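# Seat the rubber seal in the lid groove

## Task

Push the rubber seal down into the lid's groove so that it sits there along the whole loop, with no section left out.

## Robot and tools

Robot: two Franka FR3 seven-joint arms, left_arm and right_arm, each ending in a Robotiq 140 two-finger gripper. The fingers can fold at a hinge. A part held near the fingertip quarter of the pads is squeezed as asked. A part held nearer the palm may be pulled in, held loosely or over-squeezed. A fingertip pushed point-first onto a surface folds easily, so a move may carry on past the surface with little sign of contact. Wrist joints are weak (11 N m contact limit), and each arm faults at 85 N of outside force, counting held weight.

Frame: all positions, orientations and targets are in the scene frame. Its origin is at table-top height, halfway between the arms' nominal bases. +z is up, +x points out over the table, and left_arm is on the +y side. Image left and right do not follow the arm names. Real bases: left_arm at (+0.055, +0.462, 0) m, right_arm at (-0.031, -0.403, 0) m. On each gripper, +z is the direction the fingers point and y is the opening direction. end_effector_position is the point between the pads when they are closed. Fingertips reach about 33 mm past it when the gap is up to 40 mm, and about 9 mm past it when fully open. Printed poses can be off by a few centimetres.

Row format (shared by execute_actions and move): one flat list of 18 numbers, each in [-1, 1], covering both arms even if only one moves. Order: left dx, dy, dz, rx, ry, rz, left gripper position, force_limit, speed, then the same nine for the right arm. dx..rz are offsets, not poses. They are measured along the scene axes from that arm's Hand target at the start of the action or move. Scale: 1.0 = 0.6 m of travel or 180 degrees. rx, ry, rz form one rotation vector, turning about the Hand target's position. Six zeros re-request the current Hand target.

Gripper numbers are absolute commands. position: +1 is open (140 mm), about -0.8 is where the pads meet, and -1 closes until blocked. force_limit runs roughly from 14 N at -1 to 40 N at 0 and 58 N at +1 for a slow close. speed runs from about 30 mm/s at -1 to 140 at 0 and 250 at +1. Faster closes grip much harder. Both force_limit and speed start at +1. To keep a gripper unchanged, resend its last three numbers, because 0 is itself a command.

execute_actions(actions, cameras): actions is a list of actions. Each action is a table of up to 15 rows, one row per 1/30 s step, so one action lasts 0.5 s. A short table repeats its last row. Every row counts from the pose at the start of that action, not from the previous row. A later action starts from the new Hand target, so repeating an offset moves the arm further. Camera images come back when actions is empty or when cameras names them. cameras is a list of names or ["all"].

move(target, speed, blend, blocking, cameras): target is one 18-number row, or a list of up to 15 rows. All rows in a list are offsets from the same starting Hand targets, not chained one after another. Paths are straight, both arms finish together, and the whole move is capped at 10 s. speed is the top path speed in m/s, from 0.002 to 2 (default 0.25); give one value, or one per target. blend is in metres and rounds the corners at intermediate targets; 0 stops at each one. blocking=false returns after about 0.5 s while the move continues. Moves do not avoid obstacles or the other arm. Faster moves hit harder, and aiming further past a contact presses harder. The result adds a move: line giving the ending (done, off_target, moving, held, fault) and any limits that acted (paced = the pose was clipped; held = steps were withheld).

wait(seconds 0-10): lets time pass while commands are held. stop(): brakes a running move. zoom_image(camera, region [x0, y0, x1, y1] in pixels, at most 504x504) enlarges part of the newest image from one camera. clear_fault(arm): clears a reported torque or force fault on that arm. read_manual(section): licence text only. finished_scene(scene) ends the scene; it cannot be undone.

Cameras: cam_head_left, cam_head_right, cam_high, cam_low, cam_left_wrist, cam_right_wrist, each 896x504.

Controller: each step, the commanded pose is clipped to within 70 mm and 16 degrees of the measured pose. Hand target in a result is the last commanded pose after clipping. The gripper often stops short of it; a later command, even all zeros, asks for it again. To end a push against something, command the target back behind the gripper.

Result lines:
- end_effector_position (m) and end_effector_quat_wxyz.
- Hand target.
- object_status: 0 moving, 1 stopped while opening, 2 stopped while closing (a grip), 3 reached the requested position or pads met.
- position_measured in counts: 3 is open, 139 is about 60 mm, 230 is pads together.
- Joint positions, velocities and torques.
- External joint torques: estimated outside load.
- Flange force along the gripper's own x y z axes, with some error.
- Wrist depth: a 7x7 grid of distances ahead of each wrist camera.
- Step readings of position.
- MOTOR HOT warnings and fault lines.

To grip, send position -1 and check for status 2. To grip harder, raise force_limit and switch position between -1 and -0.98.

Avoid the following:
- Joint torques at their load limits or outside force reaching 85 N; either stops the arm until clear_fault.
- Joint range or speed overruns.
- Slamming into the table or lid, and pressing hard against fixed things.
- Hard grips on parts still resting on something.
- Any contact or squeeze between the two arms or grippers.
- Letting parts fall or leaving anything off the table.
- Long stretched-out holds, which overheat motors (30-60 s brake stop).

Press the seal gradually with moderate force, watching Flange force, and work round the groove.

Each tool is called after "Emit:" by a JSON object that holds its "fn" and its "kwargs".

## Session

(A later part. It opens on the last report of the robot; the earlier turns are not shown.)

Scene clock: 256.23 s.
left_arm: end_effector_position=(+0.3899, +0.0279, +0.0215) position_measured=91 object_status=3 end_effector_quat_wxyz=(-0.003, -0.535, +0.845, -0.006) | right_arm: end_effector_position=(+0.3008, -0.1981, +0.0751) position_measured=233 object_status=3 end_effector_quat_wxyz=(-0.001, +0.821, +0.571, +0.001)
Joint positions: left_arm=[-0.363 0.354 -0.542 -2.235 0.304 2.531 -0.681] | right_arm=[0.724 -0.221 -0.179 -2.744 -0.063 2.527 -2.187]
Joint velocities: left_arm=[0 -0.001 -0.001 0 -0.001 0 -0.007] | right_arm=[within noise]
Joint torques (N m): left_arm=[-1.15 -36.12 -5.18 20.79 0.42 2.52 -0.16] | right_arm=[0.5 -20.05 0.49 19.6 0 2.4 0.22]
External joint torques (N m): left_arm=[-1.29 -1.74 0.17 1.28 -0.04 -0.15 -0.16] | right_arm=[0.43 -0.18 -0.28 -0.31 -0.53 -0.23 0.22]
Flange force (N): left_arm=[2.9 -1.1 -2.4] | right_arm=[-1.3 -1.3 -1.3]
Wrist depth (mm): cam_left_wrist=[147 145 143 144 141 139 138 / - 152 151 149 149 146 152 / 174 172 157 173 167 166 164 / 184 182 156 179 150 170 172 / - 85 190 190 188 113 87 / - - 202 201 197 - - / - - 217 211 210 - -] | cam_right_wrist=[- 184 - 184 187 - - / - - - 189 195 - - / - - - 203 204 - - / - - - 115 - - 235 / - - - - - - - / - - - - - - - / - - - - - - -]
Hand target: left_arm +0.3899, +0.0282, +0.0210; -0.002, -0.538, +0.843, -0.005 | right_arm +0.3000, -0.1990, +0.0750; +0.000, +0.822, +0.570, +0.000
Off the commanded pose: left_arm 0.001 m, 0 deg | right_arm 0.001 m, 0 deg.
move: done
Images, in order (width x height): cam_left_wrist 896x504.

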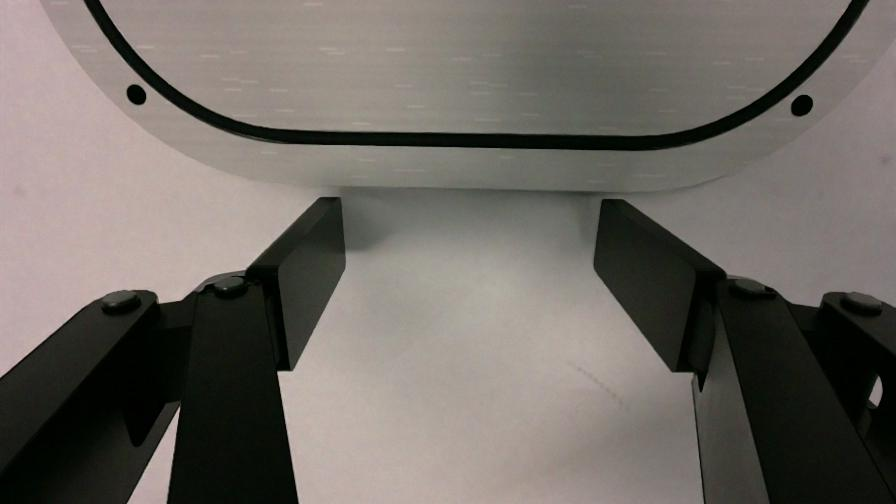

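Emit:
{"fn": "move", "kwargs": {"target": [-0.0042,-0.0091,0,0,0,0,0.3,-0.8,-0.5,0,0,0,0,0,0,-0.85,-1,0], "speed": 0.02, "cameras": ["cam_left_wrist","cam_right_wrist"]}}

Scene clock: 258.13 s.
left_arm: end_effector_position=(+0.3891, +0.0252, +0.0216) position_measured=91 object_status=3 end_effector_quat_wxyz=(-0.002, -0.536, +0.844, -0.004) | right_arm: end_effector_position=(+0.3008, -0.1981, +0.0751) position_measured=233 object_status=3 end_effector_quat_wxyz=(-0.001, +0.821, +0.571, +0.001)
Joint positions: left_arm=[-0.379 0.358 -0.533 -2.225 0.305 2.523 -0.689] | right_arm=[0.724 -0.221 -0.179 -2.744 -0.063 2.527 -2.187]
Joint torques (N m): left_arm=[-1.88 -35.33 -7.17 21.01 0.12 3.22 -0.46] | right_arm=[0.53 -20.07 0.52 19.6 0 2.39 0.21]
External joint torques (N m): left_arm=[-1.9 -0.72 -1.74 1.54 -0.35 0.58 -0.46] | right_arm=[0.54 -0.18 -0.16 -0.37 -0.54 -0.25 0.21]
Flange force (N): left_arm=[5.4 -1.4 -0.9] | right_arm=[-1.2 -1.6 -1.3]
Wrist depth (mm): cam_left_wrist=[- 145 143 144 141 140 138 / 162 152 151 148 148 145 152 / 174 173 158 153 153 167 164 / - 180 157 179 175 170 173 / - 85 191 188 187 113 87 / - - 204 200 196 - - / - - 217 214 212 - -] | cam_right_wrist=[- 180 - - - - - / - 190 - - - 202 - / - 214 - 199 205 - - / - 224 - 116 227 - - / - 231 - - - 240 - / - - - - - - - / - - - - - - -]
Hand target: left_arm +0.3874, +0.0227, +0.0210; -0.002, -0.538, +0.843, -0.005 | right_arm +0.3000, -0.1990, +0.0750; +0.000, +0.822, +0.570, +0.000
Off the commanded pose: left_arm 0.003 m, 0 deg | right_arm 0.001 m, 0 deg.
move: done
Images, in order (width x height): cam_left_wrist 896x504, cam_right_wrist 896x504.

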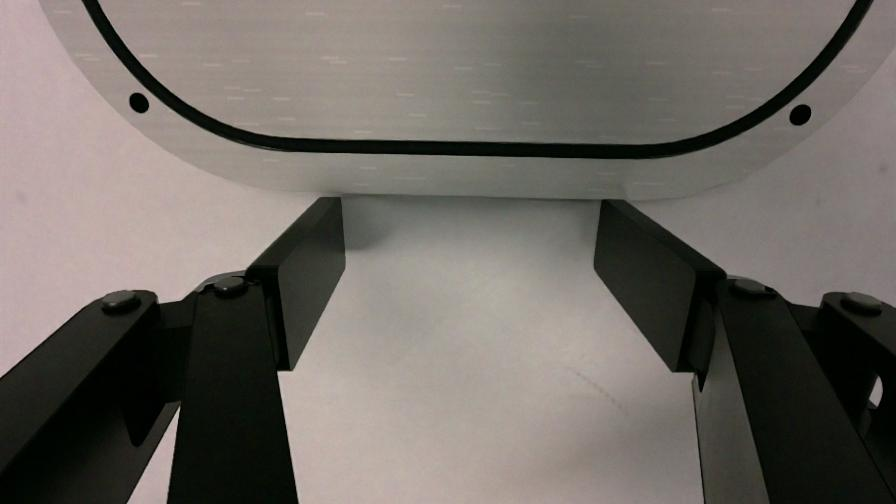

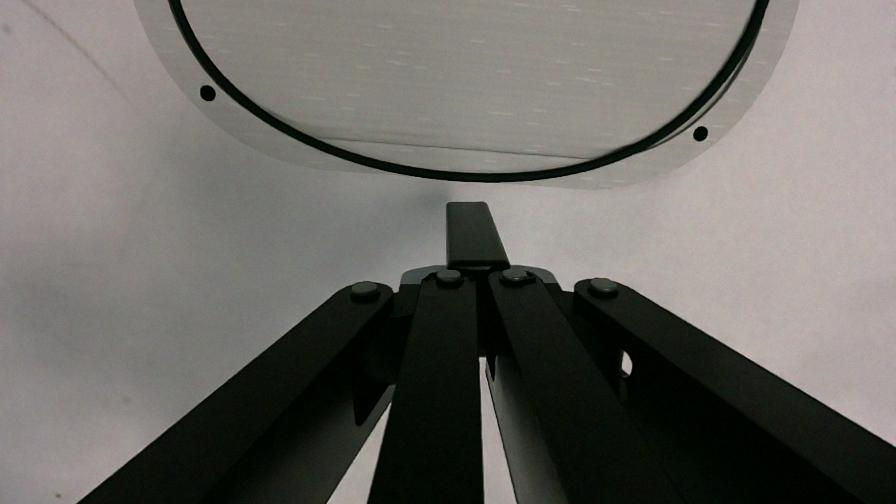

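Emit:
{"fn": "zoom_image", "kwargs": {"camera": "cam_right_wrist", "region": [180, 60, 500, 210]}}

Emit:
{"fn": "zoom_image", "kwargs": {"camera": "cam_right_wrist", "region": [480, 0, 800, 210]}}

Scaled by 1.575 from the camera's 896x504 image, which has a finer 1280x720 frame.

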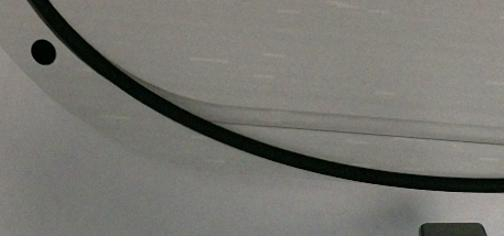

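Scaled by 1.575 from the camera's 896x504 image, which has a finer 1280x720 frame.

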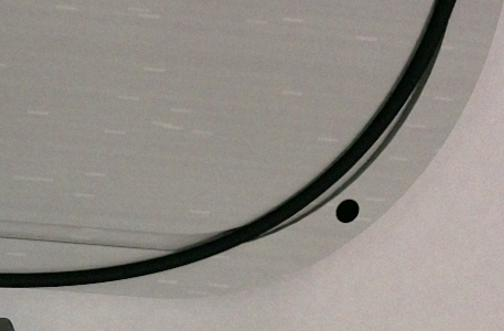

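Emit:
{"fn": "move", "kwargs": {"target": [[0,0,0,0,0,0,0.3,-0.8,-0.5,-0.11517,0.12817,-0.04917,0,0,0,-0.85,-1,0],[0,0,0,0,0,0,0.3,-0.8,-0.5,-0.11633,0.12683,-0.06667,0,0,0,-0.85,-1,0],[0,0,0,0,0,0,0.3,-0.8,-0.5,-0.11633,0.12683,-0.0475,0,0,0,-0.85,-1,0],[0,0,0,0,0,0,0.3,-0.8,-0.5,-0.10417,0.10983,-0.05417,0,0,0,-0.85,-1,0],[0,0,0,0,0,0,0.3,-0.8,-0.5,-0.102,0.11217,-0.06083,0,0,0,-0.85,-1,0],[0,0,0,0,0,0,0.3,-0.8,-0.5,-0.10233,0.11183,-0.06667,0,0,0,-0.85,-1,0],[0,0,0,0,0,0,0.3,-0.8,-0.5,-0.10233,0.11183,-0.0475,0,0,0,-0.85,-1,0],[0,0,0,0,0,0,0.3,-0.8,-0.5,-0.0885,0.09483,-0.05417,0,0,0,-0.85,-1,0],[0,0,0,0,0,0,0.3,-0.8,-0.5,-0.08617,0.09933,-0.06083,0,0,0,-0.85,-1,0],[0,0,0,0,0,0,0.3,-0.8,-0.5,-0.08667,0.09917,-0.06667,0,0,0,-0.85,-1,0],[0,0,0,0,0,0,0.3,-0.8,-0.5,-0.08667,0.09917,-0.0475,0,0,0,-0.85,-1,0],[0,0,0,0,0,0,0.3,-0.8,-0.5,-0.08333,0.035,0,0,0,0,-0.85,-1,0]], "speed": [0.12,0.03,0.06,0.08,0.025,0.025,0.06,0.08,0.025,0.025,0.06,0.1], "blend": [0.002,0,0.003,0.001,0.001,0,0.003,0.001,0.001,0,0.003,0], "cameras": ["cam_right_wrist","cam_left_wrist"]}}

Scene clock: 270.87 s.
left_arm: end_effector_position=(+0.3889, +0.0248, +0.0215) position_measured=91 object_status=3 end_effector_quat_wxyz=(-0.001, -0.536, +0.844, -0.004) | right_arm: end_effector_position=(+0.2504, -0.1765, +0.0752) position_measured=233 object_status=3 end_effector_quat_wxyz=(-0.001, +0.825, +0.566, +0.001)
Joint positions: left_arm=[-0.383 0.358 -0.53 -2.224 0.305 2.523 -0.69] | right_arm=[0.755 -0.308 -0.084 -2.832 -0.041 2.527 -2.066]
Joint velocities: left_arm=[within noise] | right_arm=[0.001 0.001 0.001 0 0 -0.001 -0.004]
Joint torques (N m): left_arm=[-1.79 -35.93 -6.35 20.5 0.17 2.9 -0.21] | right_arm=[0.94 -17.26 -0.79 19.62 -0.01 2.38 -0.47]
External joint torques (N m): left_arm=[-1.7 -1.25 -0.85 1.03 -0.29 0.25 -0.21] | right_arm=[0.89 -0.21 -1.07 -0.44 -0.55 -0.27 -0.47]
Flange force (N): left_arm=[3.4 0.1 -2.0] | right_arm=[-2.5 0.8 -1.1]
Wrist depth (mm): cam_left_wrist=[145 143 143 145 141 139 138 / - 152 151 148 148 146 154 / - 173 159 152 150 165 164 / 186 181 157 178 176 171 173 / - 86 190 190 186 113 87 / - - 205 - 196 - - / - - 217 213 211 - -] | cam_right_wrist=[- - 183 - - - - / - 203 190 - - - - / - 208 - 201 206 - - / - - - 111 - - - / 235 - - - - - - / - - - - - - - / - - - - - - -]
Hand target: left_arm +0.3874, +0.0228, +0.0210; -0.002, -0.538, +0.843, -0.005 | right_arm +0.2500, -0.1780, +0.0750; +0.000, +0.822, +0.570, +0.000
Off the commanded pose: left_arm 0.003 m, 0 deg | right_arm 0.002 m, 1 deg.
move: done
Images, in order (width x height): cam_left_wrist 896x504, cam_right_wrist 896x504.

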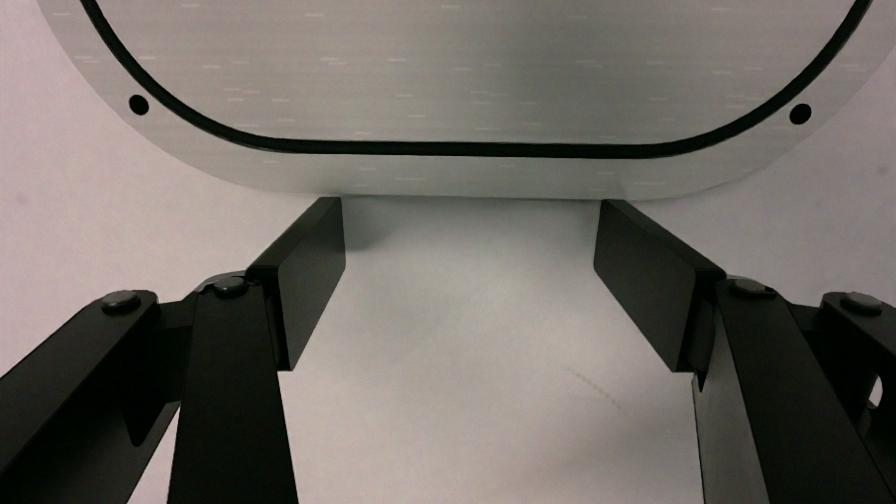

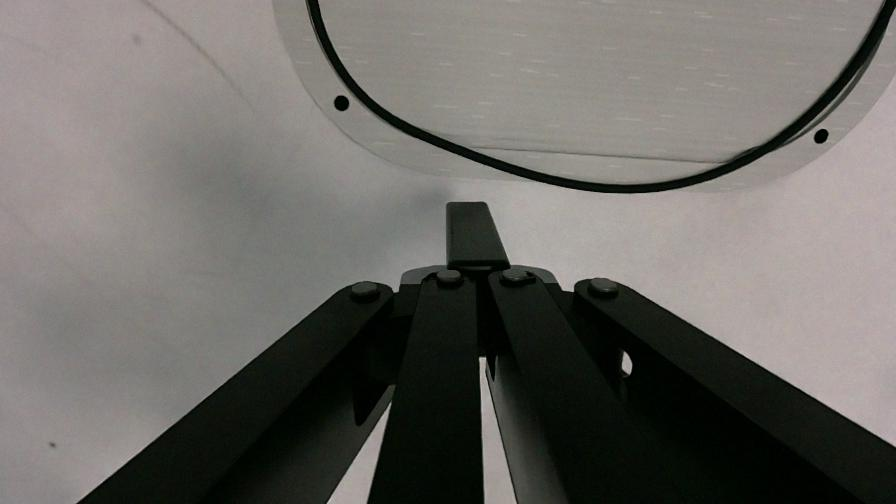

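Emit:
{"fn": "zoom_image", "kwargs": {"camera": "cam_right_wrist", "region": [320, 60, 640, 210]}}

Scaled by 1.575 from the camera's 896x504 image, which has a finer 1280x720 frame.

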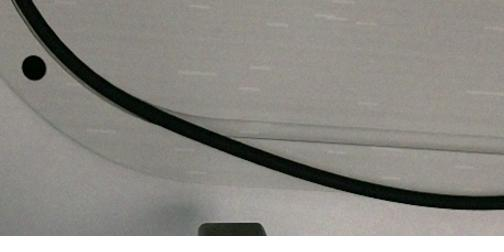

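Emit:
{"fn": "move", "kwargs": {"target": [[0,0,0,0,0,0,0.3,-0.8,-0.5,-0.01217,0.0625,-0.05417,0,0,0,-0.85,-1,0],[0,0,0,0,0,0,0.3,-0.8,-0.5,-0.00633,0.07083,-0.06167,0,0,0,-0.85,-1,0],[0,0,0,0,0,0,0.3,-0.8,-0.5,-0.00633,0.07117,-0.06667,0,0,0,-0.85,-1,0],[0,0,0,0,0,0,0.3,-0.8,-0.5,-0.00633,0.07117,-0.0475,0,0,0,-0.85,-1,0],[0,0,0,0,0,0,0.3,-0.8,-0.5,0.006,0.04867,-0.05417,0,0,0,-0.85,-1,0],[0,0,0,0,0,0,0.3,-0.8,-0.5,0.01083,0.0605,-0.06167,0,0,0,-0.85,-1,0],[0,0,0,0,0,0,0.3,-0.8,-0.5,0.0105,0.061,-0.06667,0,0,0,-0.85,-1,0],[0,0,0,0,0,0,0.3,-0.8,-0.5,0.0105,0.061,-0.0475,0,0,0,-0.85,-1,0],[0,0,0,0,0,0,0.3,-0.8,-0.5,0.02267,0.041,-0.05417,0,0,0,-0.85,-1,0],[0,0,0,0,0,0,0.3,-0.8,-0.5,0.0275,0.05283,-0.06167,0,0,0,-0.85,-1,0],[0,0,0,0,0,0,0.3,-0.8,-0.5,0.02717,0.05333,-0.06667,0,0,0,-0.85,-1,0],[0,0,0,0,0,0,0.3,-0.8,-0.5,0.02717,0.05333,-0.0475,0,0,0,-0.85,-1,0],[0,0,0,0,0,0,0.3,-0.8,-0.5,0.025,-0.02,0,0,0,0,-0.85,-1,0]], "speed": [0.1,0.025,0.025,0.06,0.08,0.025,0.025,0.06,0.08,0.025,0.025,0.06,0.1], "blend": [0.001,0.001,0,0.003,0.001,0.001,0,0.003,0.001,0.001,0,0.003,0], "cameras": ["cam_right_wrist","cam_left_wrist"]}}

Scene clock: 280.80 s.
left_arm: end_effector_position=(+0.3906, +0.0258, +0.0214) position_measured=91 object_status=3 end_effector_quat_wxyz=(+0.000, -0.537, +0.844, -0.004) | right_arm: end_effector_position=(+0.2654, -0.1885, +0.0752) position_measured=233 object_status=3 end_effector_quat_wxyz=(-0.001, +0.825, +0.566, +0.001)
Joint positions: left_arm=[-0.386 0.358 -0.524 -2.223 0.305 2.522 -0.69] | right_arm=[0.735 -0.294 -0.118 -2.818 -0.056 2.527 -2.107]
Joint velocities: left_arm=[within noise] | right_arm=[0 -0.001 0 0 0 -0.001 -0.005]
Joint torques (N m): left_arm=[-1.92 -36.51 -6.91 20.75 0.11 3.07 -0.14] | right_arm=[0.96 -17.7 -0.58 19.61 -0.01 2.32 -0.44]
External joint torques (N m): left_arm=[-1.92 -1.78 -1.56 1.31 -0.35 0.44 -0.14] | right_arm=[0.96 -0.25 -1.02 -0.41 -0.55 -0.33 -0.44]
Flange force (N): left_arm=[3.3 1.1 -3.7] | right_arm=[-2.4 0.5 -1.4]
Wrist depth (mm): cam_left_wrist=[146 144 143 144 141 139 138 / - 151 150 148 149 146 143 / 174 172 157 158 151 164 164 / 183 181 157 178 175 170 172 / - 85 190 189 186 113 87 / - - 203 201 197 - - / - - 218 214 212 - -] | cam_right_wrist=[- - 181 - - - - / - - 189 - - 198 208 / - - - - 202 - - / - - - 112 - - - / - - - - - 241 - / - - - - - - - / - - - - - - -]
Hand target: left_arm +0.3874, +0.0228, +0.0210; -0.002, -0.538, +0.843, -0.005 | right_arm +0.2650, -0.1900, +0.0750; +0.000, +0.822, +0.570, +0.000
Off the commanded pose: left_arm 0.004 m, 0 deg | right_arm 0.002 m, 1 deg.
move: off_target (left_arm)
Images, in order (width x height): cam_left_wrist 896x504, cam_right_wrist 896x504.

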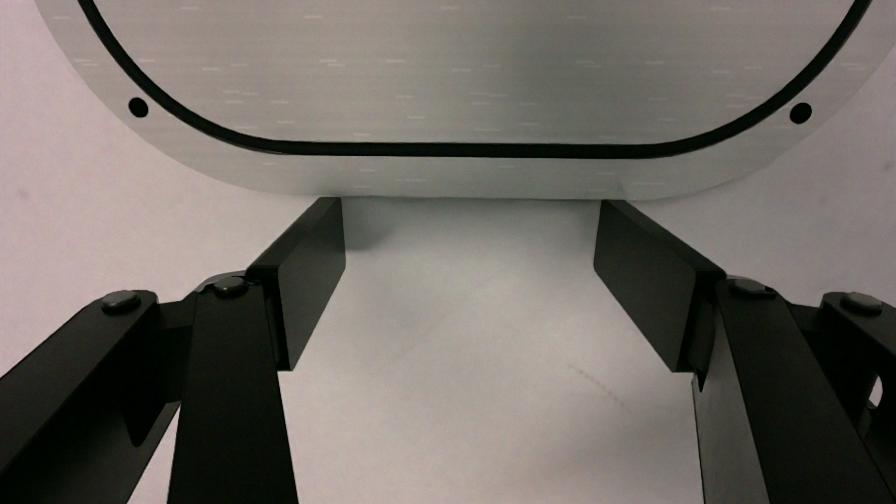

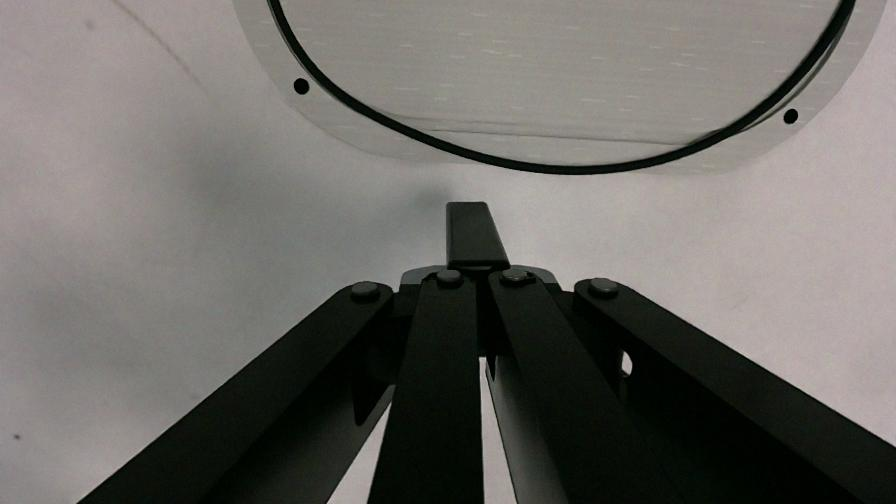

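Emit:
{"fn": "zoom_image", "kwargs": {"camera": "cam_right_wrist", "region": [270, 40, 590, 190]}}

Scaled by 1.575 from the camera's 896x504 image, which has a finer 1280x720 frame.

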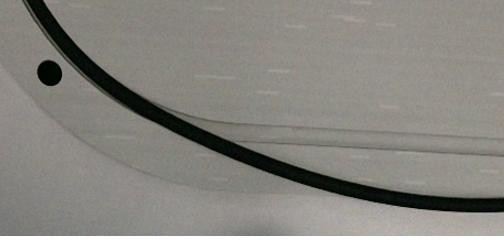

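Emit:
{"fn": "move", "kwargs": {"target": [[0,0,0,0,0,0,0.3,-0.8,-0.5,-0.04383,0.05117,-0.04833,0,0,0,-0.85,-1,0],[0,0,0,0,0,0,0.3,-0.8,-0.5,-0.04383,0.05117,-0.05833,0,0,0,-0.85,-1,0],[0,0,0,0,0,0,0.3,-0.8,-0.5,-0.03867,0.06217,-0.05833,0,0,0,-0.85,-1,0],[0,0,0,0,0,0,0.3,-0.8,-0.5,-0.03483,0.0705,-0.05583,0,0,0,-0.85,-1,0],[0,0,0,0,0,0,0.3,-0.8,-0.5,-0.03317,0.07683,-0.06667,0,0,0,-0.85,-1,0],[0,0,0,0,0,0,0.3,-0.8,-0.5,-0.03317,0.07683,-0.0475,0,0,0,-0.85,-1,0],[0,0,0,0,0,0,0.3,-0.8,-0.5,-0.02683,0.0365,-0.04833,0,0,0,-0.85,-1,0],[0,0,0,0,0,0,0.3,-0.8,-0.5,-0.02683,0.0365,-0.05833,0,0,0,-0.85,-1,0],[0,0,0,0,0,0,0.3,-0.8,-0.5,-0.019,0.053,-0.05833,0,0,0,-0.85,-1,0],[0,0,0,0,0,0,0.3,-0.8,-0.5,-0.01517,0.06133,-0.05583,0,0,0,-0.85,-1,0],[0,0,0,0,0,0,0.3,-0.8,-0.5,-0.0135,0.06767,-0.06667,0,0,0,-0.85,-1,0],[0,0,0,0,0,0,0.3,-0.8,-0.5,-0.0135,0.06767,-0.0475,0,0,0,-0.85,-1,0],[0,0,0,0,0,0,0.3,-0.8,-0.5,0,0,0,0,0,0,-0.85,-1,0]], "speed": [0.1,0.04,0.03,0.03,0.03,0.06,0.08,0.04,0.03,0.03,0.03,0.06,0.1], "blend": [0.002,0.001,0.0005,0.001,0,0.003,0.002,0.001,0.0005,0.001,0,0.003,0], "cameras": ["cam_right_wrist","cam_left_wrist"]}}

Scene clock: 297.50 s.
left_arm: end_effector_position=(+0.3918, +0.0269, +0.0212) position_measured=91 object_status=3 end_effector_quat_wxyz=(+0.000, -0.538, +0.843, -0.004) | right_arm: end_effector_position=(+0.2655, -0.1886, +0.0752) position_measured=233 object_status=3 end_effector_quat_wxyz=(-0.001, +0.825, +0.566, +0.001)
Joint positions: left_arm=[-0.385 0.358 -0.523 -2.223 0.305 2.522 -0.69] | right_arm=[0.738 -0.294 -0.121 -2.818 -0.058 2.527 -2.105]
Joint velocities: left_arm=[within noise] | right_arm=[0 0 -0.001 -0.001 0 -0.002 -0.006]
Joint torques (N m): left_arm=[-2.81 -35.31 -7.6 19.73 -0.06 3.32 -0.14] | right_arm=[0.95 -17.73 -0.54 19.61 -0.02 2.42 -0.43]
External joint torques (N m): left_arm=[-2.74 -0.56 -2.2 0.3 -0.52 0.68 -0.14] | right_arm=[0.99 -0.39 -0.96 -0.34 -0.56 -0.21 -0.43]
Flange force (N): left_arm=[4.1 2.6 -1.0] | right_arm=[-2.5 0.3 -1.4]
Wrist depth (mm): cam_left_wrist=[145 144 143 143 141 139 137 / - 151 152 148 147 146 147 / 174 173 158 158 151 156 164 / 182 180 157 178 176 171 173 / - 85 190 189 186 113 87 / - - 203 201 196 - - / - - 217 214 211 - -] | cam_right_wrist=[- - 184 - - - - / - - 193 - 204 - - / - - - - 200 - 222 / - - - 112 - 234 - / - - - - - - - / - - - - - - - / - - - - - - -]
Hand target: left_arm +0.3874, +0.0228, +0.0210; -0.002, -0.538, +0.843, -0.005 | right_arm +0.2650, -0.1900, +0.0750; +0.000, +0.822, +0.570, +0.000
Off the commanded pose: left_arm 0.006 m, 0 deg | right_arm 0.002 m, 1 deg.
move: off_target (left_arm)
Images, in order (width x height): cam_left_wrist 896x504, cam_right_wrist 896x504.

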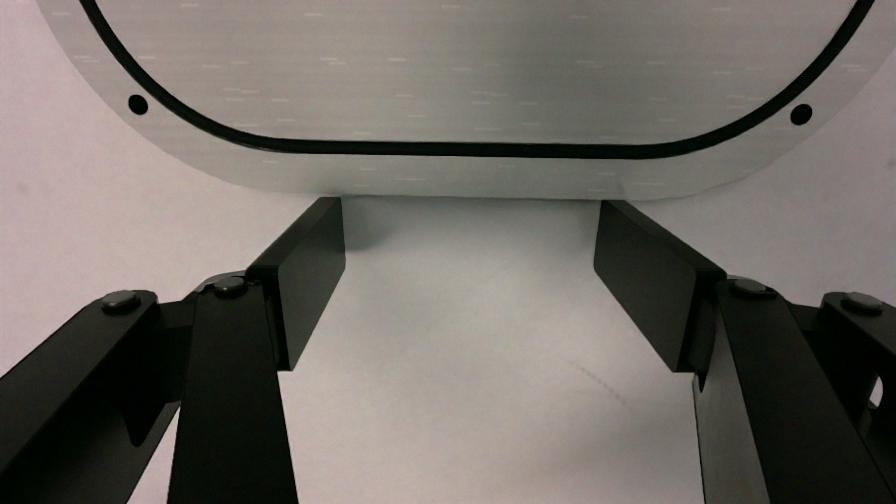

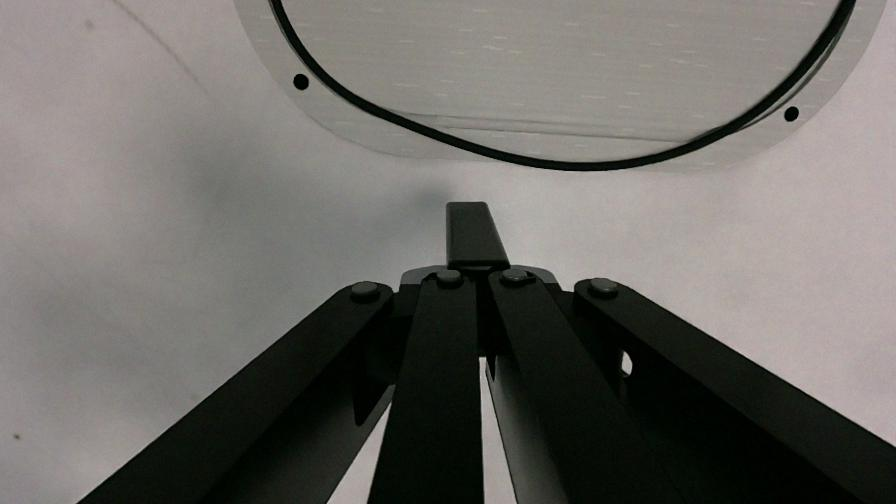

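Emit:
{"fn": "zoom_image", "kwargs": {"camera": "cam_right_wrist", "region": [270, 40, 590, 190]}}

Scaled by 1.575 from the camera's 896x504 image, which has a finer 1280x720 frame.

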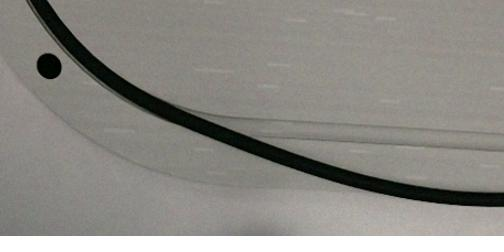

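Emit:
{"fn": "move", "kwargs": {"target": [[0,0,0,0,0,0,0.3,-0.8,-0.5,-0.03017,0.08783,-0.04917,0,0,0,-0.85,-1,0],[0,0,0,0,0,0,0.3,-0.8,-0.5,-0.02933,0.09267,-0.06667,0,0,0,-0.85,-1,0],[0,0,0,0,0,0,0.3,-0.8,-0.5,-0.02933,0.09267,-0.0475,0,0,0,-0.85,-1,0],[0,0,0,0,0,0,0.3,-0.8,-0.5,-0.02333,0.08267,-0.04917,0,0,0,-0.85,-1,0],[0,0,0,0,0,0,0.3,-0.8,-0.5,-0.0225,0.0875,-0.06667,0,0,0,-0.85,-1,0],[0,0,0,0,0,0,0.3,-0.8,-0.5,-0.0225,0.0875,-0.0475,0,0,0,-0.85,-1,0],[0,0,0,0,0,0,0.3,-0.8,-0.5,-0.01617,0.07817,-0.04917,0,0,0,-0.85,-1,0],[0,0,0,0,0,0,0.3,-0.8,-0.5,-0.01533,0.083,-0.06667,0,0,0,-0.85,-1,0],[0,0,0,0,0,0,0.3,-0.8,-0.5,-0.01533,0.083,-0.0475,0,0,0,-0.85,-1,0],[0,0,0,0,0,0,0.3,-0.8,-0.5,-0.00883,0.0745,-0.04917,0,0,0,-0.85,-1,0],[0,0,0,0,0,0,0.3,-0.8,-0.5,-0.008,0.07933,-0.06667,0,0,0,-0.85,-1,0],[0,0,0,0,0,0,0.3,-0.8,-0.5,-0.008,0.07933,-0.0475,0,0,0,-0.85,-1,0],[0,0,0,0,0,0,0.3,-0.8,-0.5,0,0,0,0,0,0,-0.85,-1,0]], "speed": [0.1,0.03,0.06,0.06,0.03,0.06,0.06,0.03,0.06,0.06,0.03,0.06,0.1], "blend": [0.002,0,0.003,0.002,0,0.003,0.002,0,0.003,0.002,0,0.003,0], "cameras": ["cam_right_wrist"]}}

Scene clock: 316.30 s.
left_arm: end_effector_position=(+0.3899, +0.0254, +0.0214) position_measured=91 object_status=3 end_effector_quat_wxyz=(+0.000, -0.536, +0.844, -0.004) | right_arm: end_effector_position=(+0.2655, -0.1886, +0.0752) position_measured=233 object_status=3 end_effector_quat_wxyz=(-0.001, +0.825, +0.566, +0.001)
Joint positions: left_arm=[-0.387 0.358 -0.524 -2.223 0.305 2.522 -0.69] | right_arm=[0.739 -0.294 -0.122 -2.818 -0.059 2.527 -2.105]
Joint velocities: left_arm=[within noise] | right_arm=[0.001 0 -0.001 0.001 -0.001 -0.001 -0.006]
Joint torques (N m): left_arm=[-1.48 -36.51 -6.39 20.55 0.08 2.97 -0.12] | right_arm=[1.03 -17.68 -0.58 19.59 -0.02 2.38 -0.44]
External joint torques (N m): left_arm=[-1.52 -1.77 -1.07 1.12 -0.38 0.34 -0.12] | right_arm=[1.11 -0.25 -0.96 -0.4 -0.56 -0.27 -0.44]
Flange force (N): left_arm=[2.3 1.3 -3.8] | right_arm=[-2.2 0.3 -1.1]
Wrist depth (mm): cam_left_wrist=[144 145 143 144 142 139 138 / - 151 149 148 148 146 152 / 174 171 157 160 154 164 164 / 183 179 157 176 175 170 172 / - 86 190 191 187 113 87 / - - 203 201 197 - - / - - 217 212 208 - -] | cam_right_wrist=[- - - - - - - / - 202 201 198 - - - / - - - 203 202 - - / - 221 - 116 - 238 227 / 231 - - - - 240 - / - - - - - - - / - - - - - - -]
Hand target: left_arm +0.3874, +0.0228, +0.0210; -0.002, -0.538, +0.843, -0.005 | right_arm +0.2650, -0.1900, +0.0750; +0.000, +0.822, +0.570, +0.000
Off the commanded pose: left_arm 0.004 m, 0 deg | right_arm 0.002 m, 1 deg.
move: off_target (left_arm)
Images, in order (width x height): cam_right_wrist 896x504.

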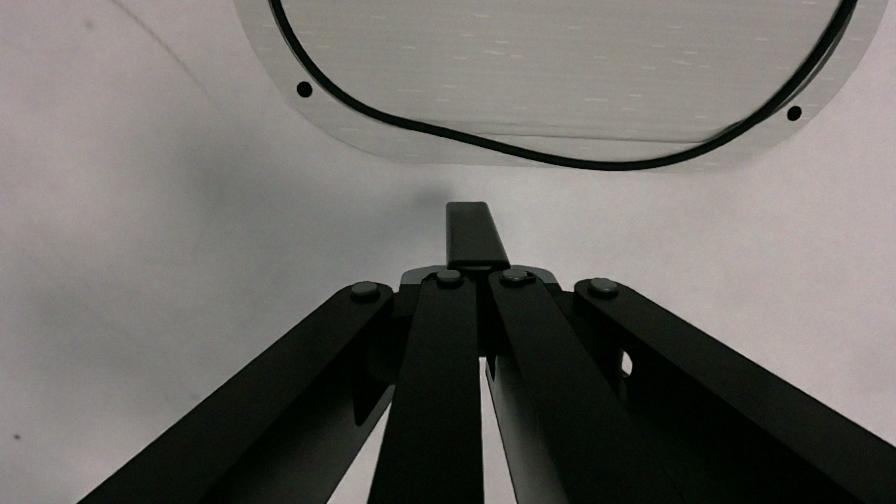

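Emit:
{"fn": "zoom_image", "kwargs": {"camera": "cam_right_wrist", "region": [270, 40, 590, 190]}}

Scaled by 1.575 from the camera's 896x504 image, which has a finer 1280x720 frame.

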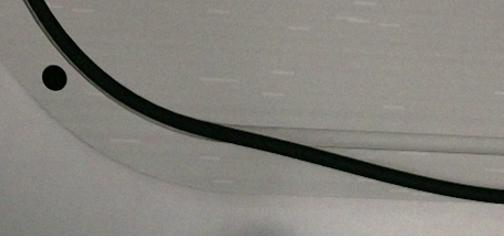

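Emit:
{"fn": "move", "kwargs": {"target": [[0,0,0,0,0,0,0.3,-0.8,-0.5,-0.00983,0.07067,-0.04917,0,0,0,-0.85,-1,0],[0,0,0,0,0,0,0.3,-0.8,-0.5,-0.009,0.0755,-0.06667,0,0,0,-0.85,-1,0],[0,0,0,0,0,0,0.3,-0.8,-0.5,-0.009,0.0755,-0.0475,0,0,0,-0.85,-1,0],[0,0,0,0,0,0,0.3,-0.8,-0.5,-0.00067,0.06667,-0.04917,0,0,0,-0.85,-1,0],[0,0,0,0,0,0,0.3,-0.8,-0.5,0.00017,0.0715,-0.06667,0,0,0,-0.85,-1,0],[0,0,0,0,0,0,0.3,-0.8,-0.5,0.00017,0.0715,-0.0475,0,0,0,-0.85,-1,0],[0,0,0,0,0,0,0.3,-0.8,-0.5,0.0085,0.06267,-0.04917,0,0,0,-0.85,-1,0],[0,0,0,0,0,0,0.3,-0.8,-0.5,0.00933,0.0675,-0.06667,0,0,0,-0.85,-1,0],[0,0,0,0,0,0,0.3,-0.8,-0.5,0.00933,0.0675,-0.0475,0,0,0,-0.85,-1,0],[0,0,0,0,0,0,0.3,-0.8,-0.5,0.01767,0.05867,-0.04917,0,0,0,-0.85,-1,0],[0,0,0,0,0,0,0.3,-0.8,-0.5,0.0185,0.0635,-0.06667,0,0,0,-0.85,-1,0],[0,0,0,0,0,0,0.3,-0.8,-0.5,0.0185,0.0635,-0.0475,0,0,0,-0.85,-1,0],[0,0,0,0,0,0,0.3,-0.8,-0.5,0.025,0,0,0,0,0,-0.85,-1,0]], "speed": [0.1,0.03,0.06,0.06,0.03,0.06,0.06,0.03,0.06,0.06,0.03,0.06,0.1], "blend": [0.002,0,0.003,0.002,0,0.003,0.002,0,0.003,0.002,0,0.003,0], "cameras": ["cam_right_wrist"]}}

Emit:
{"fn": "zoom_image", "kwargs": {"camera": "cam_right_wrist", "region": [300, 40, 620, 190]}}

Scene clock: 325.90 s.
left_arm: end_effector_position=(+0.3902, +0.0256, +0.0214) position_measured=91 object_status=3 end_effector_quat_wxyz=(+0.000, -0.537, +0.844, -0.004) | right_arm: end_effector_position=(+0.2804, -0.1884, +0.0752) position_measured=233 object_status=3 end_effector_quat_wxyz=(-0.001, +0.825, +0.566, +0.001)
Joint positions: left_arm=[-0.387 0.358 -0.524 -2.223 0.304 2.522 -0.69] | right_arm=[0.735 -0.256 -0.14 -2.78 -0.058 2.528 -2.128]
Joint velocities: left_arm=[within noise] | right_arm=[-0.001 0 0 0 -0.001 -0.001 -0.006]
Joint torques (N m): left_arm=[-1.61 -36.47 -6.51 20.96 0.09 3.13 -0.11] | right_arm=[0.98 -18.98 -0.49 19.55 -0.01 2.33 -0.46]
External joint torques (N m): left_arm=[-1.64 -1.74 -1.19 1.5 -0.37 0.5 -0.1] | right_arm=[0.93 -0.22 -1.07 -0.45 -0.55 -0.32 -0.46]
Flange force (N): left_arm=[3.0 0.3 -3.4] | right_arm=[-2.4 0.6 -1.1]
Wrist depth (mm): cam_left_wrist=[145 144 143 144 141 137 138 / 154 152 150 147 147 146 153 / 174 173 158 157 151 167 164 / - 181 157 178 176 171 173 / - 85 185 188 186 113 87 / - - 205 201 197 - - / - - 217 214 212 - -] | cam_right_wrist=[- - 182 - - - - / - - 194 - - - - / - - - - - - - / - - - 112 - - - / - - - - - - 246 / - - - - - - - / - - - - - - -]
Hand target: left_arm +0.3874, +0.0228, +0.0210; -0.002, -0.538, +0.843, -0.005 | right_arm +0.2800, -0.1900, +0.0750; +0.000, +0.822, +0.570, +0.000
Off the commanded pose: left_arm 0.004 m, 0 deg | right_arm 0.002 m, 1 deg.
move: off_target (left_arm)
Images, in order (width x height): cam_right_wrist 896x504.

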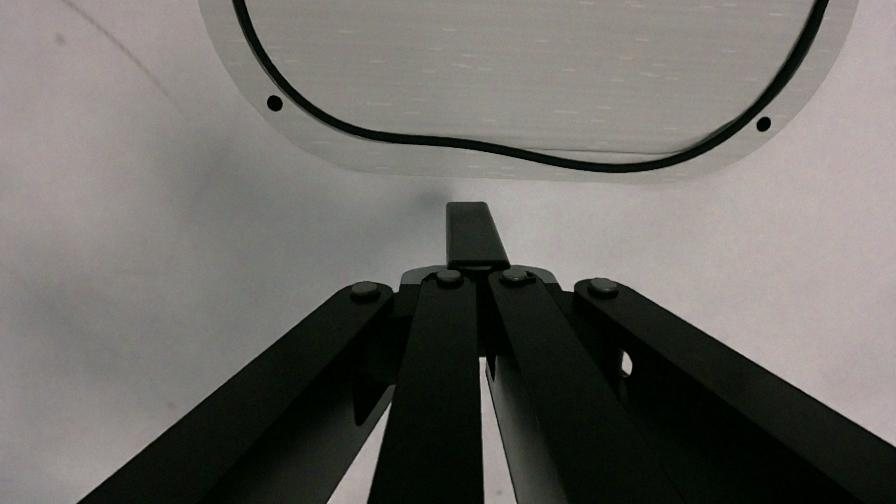

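Scaled by 1.575 from the camera's 896x504 image, which has a finer 1280x720 frame.

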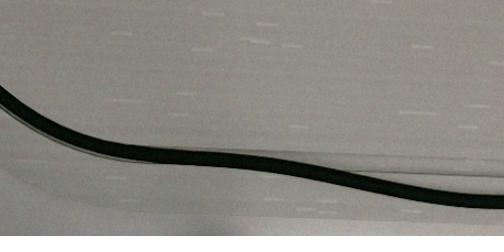

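Emit:
{"fn": "move", "kwargs": {"target": [[0,0,0,0,0,0,0.3,-0.8,-0.5,0.00717,0.05317,-0.04917,0,0,0,-0.85,-1,0],[0,0,0,0,0,0,0.3,-0.8,-0.5,0.00767,0.05817,-0.06667,0,0,0,-0.85,-1,0],[0,0,0,0,0,0,0.3,-0.8,-0.5,0.00767,0.05817,-0.0475,0,0,0,-0.85,-1,0],[0,0,0,0,0,0,0.3,-0.8,-0.5,0.0195,0.04783,-0.04917,0,0,0,-0.85,-1,0],[0,0,0,0,0,0,0.3,-0.8,-0.5,0.02,0.05283,-0.06667,0,0,0,-0.85,-1,0],[0,0,0,0,0,0,0.3,-0.8,-0.5,0.02,0.05283,-0.0475,0,0,0,-0.85,-1,0],[0,0,0,0,0,0,0.3,-0.8,-0.5,0.03167,0.0425,-0.04917,0,0,0,-0.85,-1,0],[0,0,0,0,0,0,0.3,-0.8,-0.5,0.03217,0.0475,-0.06667,0,0,0,-0.85,-1,0],[0,0,0,0,0,0,0.3,-0.8,-0.5,0.03217,0.0475,-0.0475,0,0,0,-0.85,-1,0],[0,0,0,0,0,0,0.3,-0.8,-0.5,0.0425,0.038,-0.04917,0,0,0,-0.85,-1,0],[0,0,0,0,0,0,0.3,-0.8,-0.5,0.043,0.043,-0.06667,0,0,0,-0.85,-1,0],[0,0,0,0,0,0,0.3,-0.8,-0.5,0.043,0.043,-0.0475,0,0,0,-0.85,-1,0],[0,0,0,0,0,0,0.3,-0.8,-0.5,0.04167,-0.01667,0,0,0,0,-0.85,-1,0]], "speed": [0.1,0.03,0.06,0.06,0.03,0.06,0.06,0.03,0.06,0.06,0.03,0.06,0.1], "blend": [0.002,0,0.003,0.002,0,0.003,0.002,0,0.003,0.002,0,0.003,0], "cameras": ["cam_right_wrist"]}}

Emit:
{"fn": "zoom_image", "kwargs": {"camera": "cam_right_wrist", "region": [300, 40, 620, 220]}}

Emit:
{"fn": "zoom_image", "kwargs": {"camera": "cam_right_wrist", "region": [560, 0, 880, 220]}}

Scene clock: 335.57 s.
left_arm: end_effector_position=(+0.3902, +0.0258, +0.0214) position_measured=91 object_status=3 end_effector_quat_wxyz=(+0.000, -0.537, +0.844, -0.003) | right_arm: end_effector_position=(+0.3054, -0.1981, +0.0752) position_measured=233 object_status=3 end_effector_quat_wxyz=(-0.001, +0.824, +0.566, +0.001)
Joint positions: left_arm=[-0.388 0.358 -0.524 -2.223 0.304 2.521 -0.69] | right_arm=[0.716 -0.21 -0.177 -2.732 -0.061 2.527 -2.183]
Joint velocities: left_arm=[within noise] | right_arm=[0 -0.001 0 0 -0.002 -0.003 -0.004]
Joint torques (N m): left_arm=[-1.64 -36.42 -6.49 20.7 0.1 3.12 -0.14] | right_arm=[0.92 -20.42 -0.36 19.6 -0.01 2.48 -0.45]
External joint torques (N m): left_arm=[-1.65 -1.59 -1.13 1.18 -0.36 0.47 -0.14] | right_arm=[0.98 -0.13 -0.96 -0.39 -0.56 -0.16 -0.45]
Flange force (N): left_arm=[2.8 0.9 -3.0] | right_arm=[-1.9 0.5 -0.3]
Wrist depth (mm): cam_left_wrist=[145 144 143 143 141 139 138 / 154 152 150 149 147 145 152 / 174 172 157 174 152 165 165 / 183 181 156 178 175 171 173 / - 85 191 188 186 113 87 / - - 203 201 196 - - / - - 217 215 210 - -] | cam_right_wrist=[- 180 - - - 188 - / - 188 - - 194 - - / - - - 201 - - - / - - - 112 - - - / - 229 - - - - - / - - - - - - - / - - - - - - -]
Hand target: left_arm +0.3874, +0.0228, +0.0210; -0.002, -0.538, +0.843, -0.005 | right_arm +0.3050, -0.2000, +0.0750; +0.000, +0.822, +0.570, +0.000
Off the commanded pose: left_arm 0.004 m, 0 deg | right_arm 0.002 m, 1 deg.
move: off_target (left_arm)
Images, in order (width x height): cam_right_wrist 896x504.

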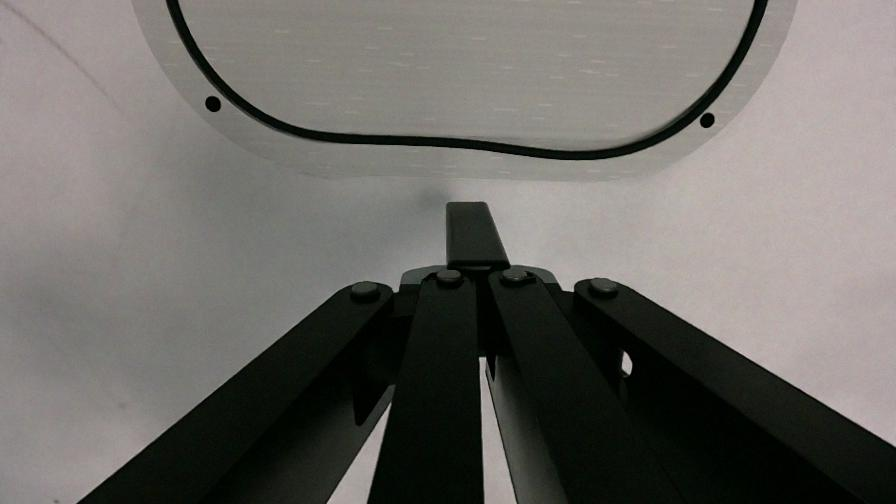

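Scaled by 1.575 from the camera's 896x504 image, which has a finer 1280x720 frame.

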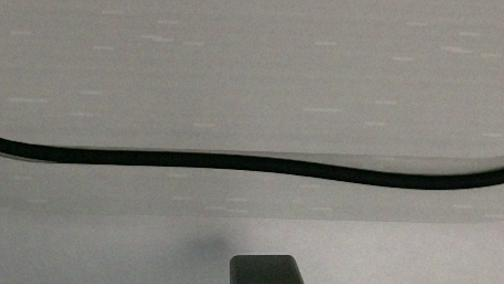

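Scaled by 1.575 from the camera's 896x504 image, which has a finer 1280x720 frame.

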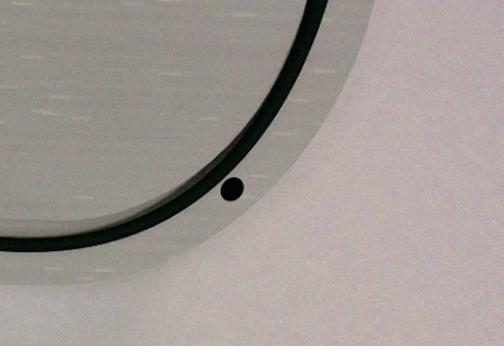

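Emit:
{"fn": "move", "kwargs": {"target": [[0,0,0,0,0,0,0.3,-0.8,-0.5,0.01933,0.04717,-0.04917,0,0,0,-0.85,-1,0],[0,0,0,0,0,0,0.3,-0.8,-0.5,0.01983,0.05233,-0.06667,0,0,0,-0.85,-1,0],[0,0,0,0,0,0,0.3,-0.8,-0.5,0.01983,0.05233,-0.0475,0,0,0,-0.85,-1,0],[0,0,0,0,0,0,0.3,-0.8,-0.5,0.0315,0.042,-0.04917,0,0,0,-0.85,-1,0],[0,0,0,0,0,0,0.3,-0.8,-0.5,0.032,0.04717,-0.06667,0,0,0,-0.85,-1,0],[0,0,0,0,0,0,0.3,-0.8,-0.5,0.032,0.04717,-0.0475,0,0,0,-0.85,-1,0],[0,0,0,0,0,0,0.3,-0.8,-0.5,0.04383,0.03683,-0.04917,0,0,0,-0.85,-1,0],[0,0,0,0,0,0,0.3,-0.8,-0.5,0.04433,0.042,-0.06667,0,0,0,-0.85,-1,0],[0,0,0,0,0,0,0.3,-0.8,-0.5,0.04433,0.042,-0.0475,0,0,0,-0.85,-1,0],[0,0,0,0,0,0,0.3,-0.8,-0.5,0.05467,0.03233,-0.04917,0,0,0,-0.85,-1,0],[0,0,0,0,0,0,0.3,-0.8,-0.5,0.05517,0.0375,-0.06667,0,0,0,-0.85,-1,0],[0,0,0,0,0,0,0.3,-0.8,-0.5,0.05517,0.0375,-0.0475,0,0,0,-0.85,-1,0],[0,0,0,0,0,0,0.3,-0.8,-0.5,0.05833,-0.01667,0,0,0,0,-0.85,-1,0]], "speed": [0.1,0.03,0.06,0.06,0.03,0.06,0.06,0.03,0.06,0.06,0.03,0.06,0.1], "blend": [0.002,0,0.003,0.002,0,0.003,0.002,0,0.003,0.002,0,0.003,0], "cameras": ["cam_right_wrist"]}}

Emit:
{"fn": "zoom_image", "kwargs": {"camera": "cam_right_wrist", "region": [300, 40, 620, 220]}}

Emit:
{"fn": "zoom_image", "kwargs": {"camera": "cam_right_wrist", "region": [500, 0, 820, 220]}}

Scene clock: 345.57 s.
left_arm: end_effector_position=(+0.3902, +0.0262, +0.0212) position_measured=91 object_status=3 end_effector_quat_wxyz=(+0.000, -0.537, +0.844, -0.003) | right_arm: end_effector_position=(+0.3405, -0.2080, +0.0752) position_measured=233 object_status=3 end_effector_quat_wxyz=(-0.001, +0.824, +0.566, +0.001)
Joint positions: left_arm=[-0.387 0.358 -0.524 -2.223 0.304 2.52 -0.69] | right_arm=[0.696 -0.137 -0.217 -2.652 -0.047 2.521 -2.257]
Joint velocities: left_arm=[within noise] | right_arm=[0.001 -0.001 0.001 0.001 0 -0.002 -0.006]
Joint torques (N m): left_arm=[-1.95 -36.31 -6.77 20.38 0.11 3.19 -0.13] | right_arm=[0.78 -22.89 -0.36 19.69 0.01 2.41 -0.45]
External joint torques (N m): left_arm=[-1.92 -1.53 -1.4 0.9 -0.36 0.55 -0.13] | right_arm=[0.75 -0.02 -1 -0.38 -0.54 -0.22 -0.45]
Flange force (N): left_arm=[2.7 2.0 -2.8] | right_arm=[-1.9 0.6 -0.4]
Wrist depth (mm): cam_left_wrist=[145 144 142 143 140 139 139 / - 151 150 147 147 145 148 / - 171 158 172 153 166 163 / 183 180 156 178 175 123 178 / - 85 190 190 187 113 87 / - - 203 201 196 - - / - - 217 214 211 - -] | cam_right_wrist=[- 182 - - - 193 - / - 197 - - - 203 212 / - 198 196 201 - - - / - - - 111 - - - / - - - - - - - / 244 - - - - - - / - - - - - - -]
Hand target: left_arm +0.3874, +0.0228, +0.0210; -0.002, -0.538, +0.843, -0.005 | right_arm +0.3400, -0.2101, +0.0750; +0.000, +0.822, +0.570, +0.000
Off the commanded pose: left_arm 0.004 m, 0 deg | right_arm 0.002 m, 1 deg.
move: off_target (left_arm)
Images, in order (width x height): cam_right_wrist 896x504.

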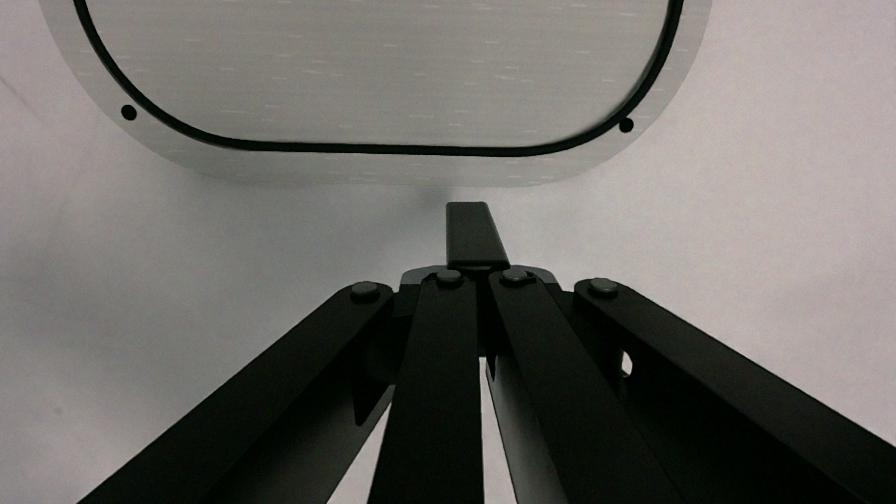

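Scaled by 1.575 from the camera's 896x504 image, which has a finer 1280x720 frame.

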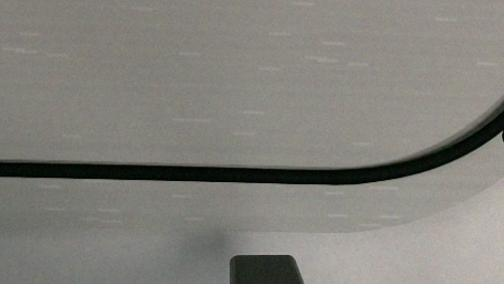

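Scaled by 1.575 from the camera's 896x504 image, which has a finer 1280x720 frame.

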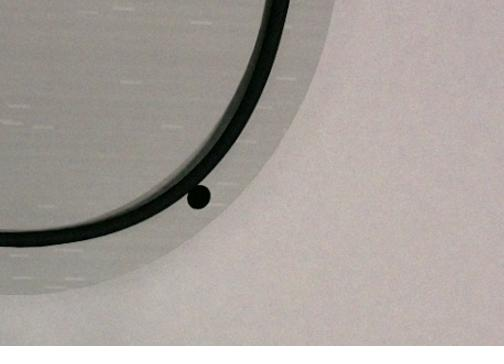

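Emit:
{"fn": "move", "kwargs": {"target": [[0,0,0,0,0,0,0.3,-0.8,-0.5,0.02917,0.03867,-0.04917,0,0,0,-0.85,-1,0],[0,0,0,0,0,0,0.3,-0.8,-0.5,0.0285,0.042,-0.06667,0,0,0,-0.85,-1,0],[0,0,0,0,0,0,0.3,-0.8,-0.5,0.0285,0.042,-0.0475,0,0,0,-0.85,-1,0],[0,0,0,0,0,0,0.3,-0.8,-0.5,0.04767,0.031,-0.04917,0,0,0,-0.85,-1,0],[0,0,0,0,0,0,0.3,-0.8,-0.5,0.047,0.03433,-0.06667,0,0,0,-0.85,-1,0],[0,0,0,0,0,0,0.3,-0.8,-0.5,0.047,0.03433,-0.0475,0,0,0,-0.85,-1,0],[0,0,0,0,0,0,0.3,-0.8,-0.5,0.0645,0.02483,-0.04917,0,0,0,-0.85,-1,0],[0,0,0,0,0,0,0.3,-0.8,-0.5,0.063,0.02933,-0.06667,0,0,0,-0.85,-1,0],[0,0,0,0,0,0,0.3,-0.8,-0.5,0.063,0.02933,-0.0475,0,0,0,-0.85,-1,0],[0,0,0,0,0,0,0.3,-0.8,-0.5,0.08617,0.02167,-0.04917,0,0,0,-0.85,-1,0],[0,0,0,0,0,0,0.3,-0.8,-0.5,0.0835,0.027,-0.06667,0,0,0,-0.85,-1,0],[0,0,0,0,0,0,0.3,-0.8,-0.5,0.0835,0.027,-0.0475,0,0,0,-0.85,-1,0],[0,0,0,0,0,0,0.3,-0.8,-0.5,0.08333,-0.0415,0,0,0,0,-0.85,-1,0]], "speed": [0.1,0.03,0.06,0.06,0.03,0.06,0.06,0.03,0.06,0.06,0.03,0.06,0.1], "blend": [0.002,0,0.003,0.002,0,0.003,0.002,0,0.003,0.002,0,0.003,0], "cameras": ["cam_right_wrist"]}}

Emit:
{"fn": "zoom_image", "kwargs": {"camera": "cam_right_wrist", "region": [350, 0, 670, 220]}}

Scene clock: 358.90 s.
left_arm: end_effector_position=(+0.3902, +0.0262, +0.0213) position_measured=91 object_status=3 end_effector_quat_wxyz=(+0.000, -0.537, +0.844, -0.003) | right_arm: end_effector_position=(+0.3906, -0.2331, +0.0751) position_measured=233 object_status=3 end_effector_quat_wxyz=(-0.001, +0.824, +0.566, +0.001)
Joint positions: left_arm=[-0.387 0.358 -0.524 -2.223 0.304 2.521 -0.69] | right_arm=[0.645 -0.041 -0.262 -2.54 -0.015 2.503 -2.381]
Joint velocities: left_arm=[within noise] | right_arm=[0 0.001 0 0.001 0 0 -0.006]
Joint torques (N m): left_arm=[-1.72 -36.16 -6.67 20.2 0.12 3.16 -0.09] | right_arm=[0.84 -26.11 -0.41 19.92 0.02 2.4 -0.45]
External joint torques (N m): left_arm=[-1.74 -1.26 -1.32 0.67 -0.34 0.52 -0.09] | right_arm=[0.8 0.12 -0.7 -0.48 -0.55 -0.24 -0.45]
Flange force (N): left_arm=[2.3 2.1 -2.4] | right_arm=[-1.5 -0.2 -0.2]
Wrist depth (mm): cam_left_wrist=[145 144 142 143 141 139 139 / - 151 151 147 147 145 148 / 174 169 158 - 152 165 164 / 183 180 157 178 175 170 172 / - 85 190 189 187 113 87 / - - - 200 197 - - / - - 218 214 211 - -] | cam_right_wrist=[- - 183 188 - - - / - 195 191 191 - 206 - / - 197 200 204 225 - 220 / - - - 112 225 - - / - - - - - - 252 / - - - - - - - / - - - - - - -]
Hand target: left_arm +0.3874, +0.0228, +0.0210; -0.002, -0.538, +0.843, -0.005 | right_arm +0.3900, -0.2350, +0.0750; +0.000, +0.822, +0.570, +0.000
Off the commanded pose: left_arm 0.004 m, 0 deg | right_arm 0.002 m, 1 deg.
move: off_target (left_arm)
Images, in order (width x height): cam_right_wrist 896x504.

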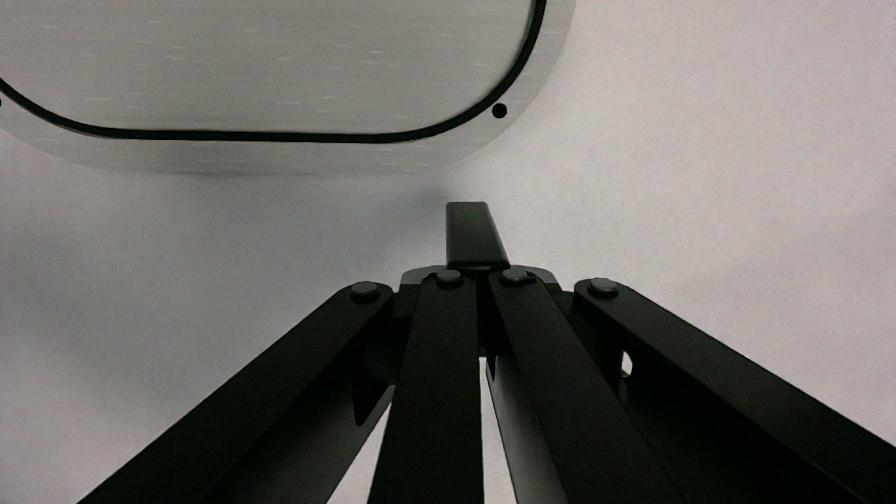

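Scaled by 1.575 from the camera's 896x504 image, which has a finer 1280x720 frame.

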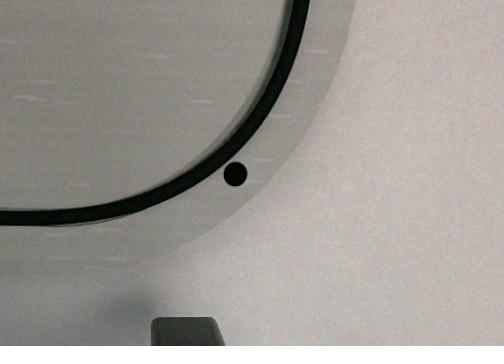

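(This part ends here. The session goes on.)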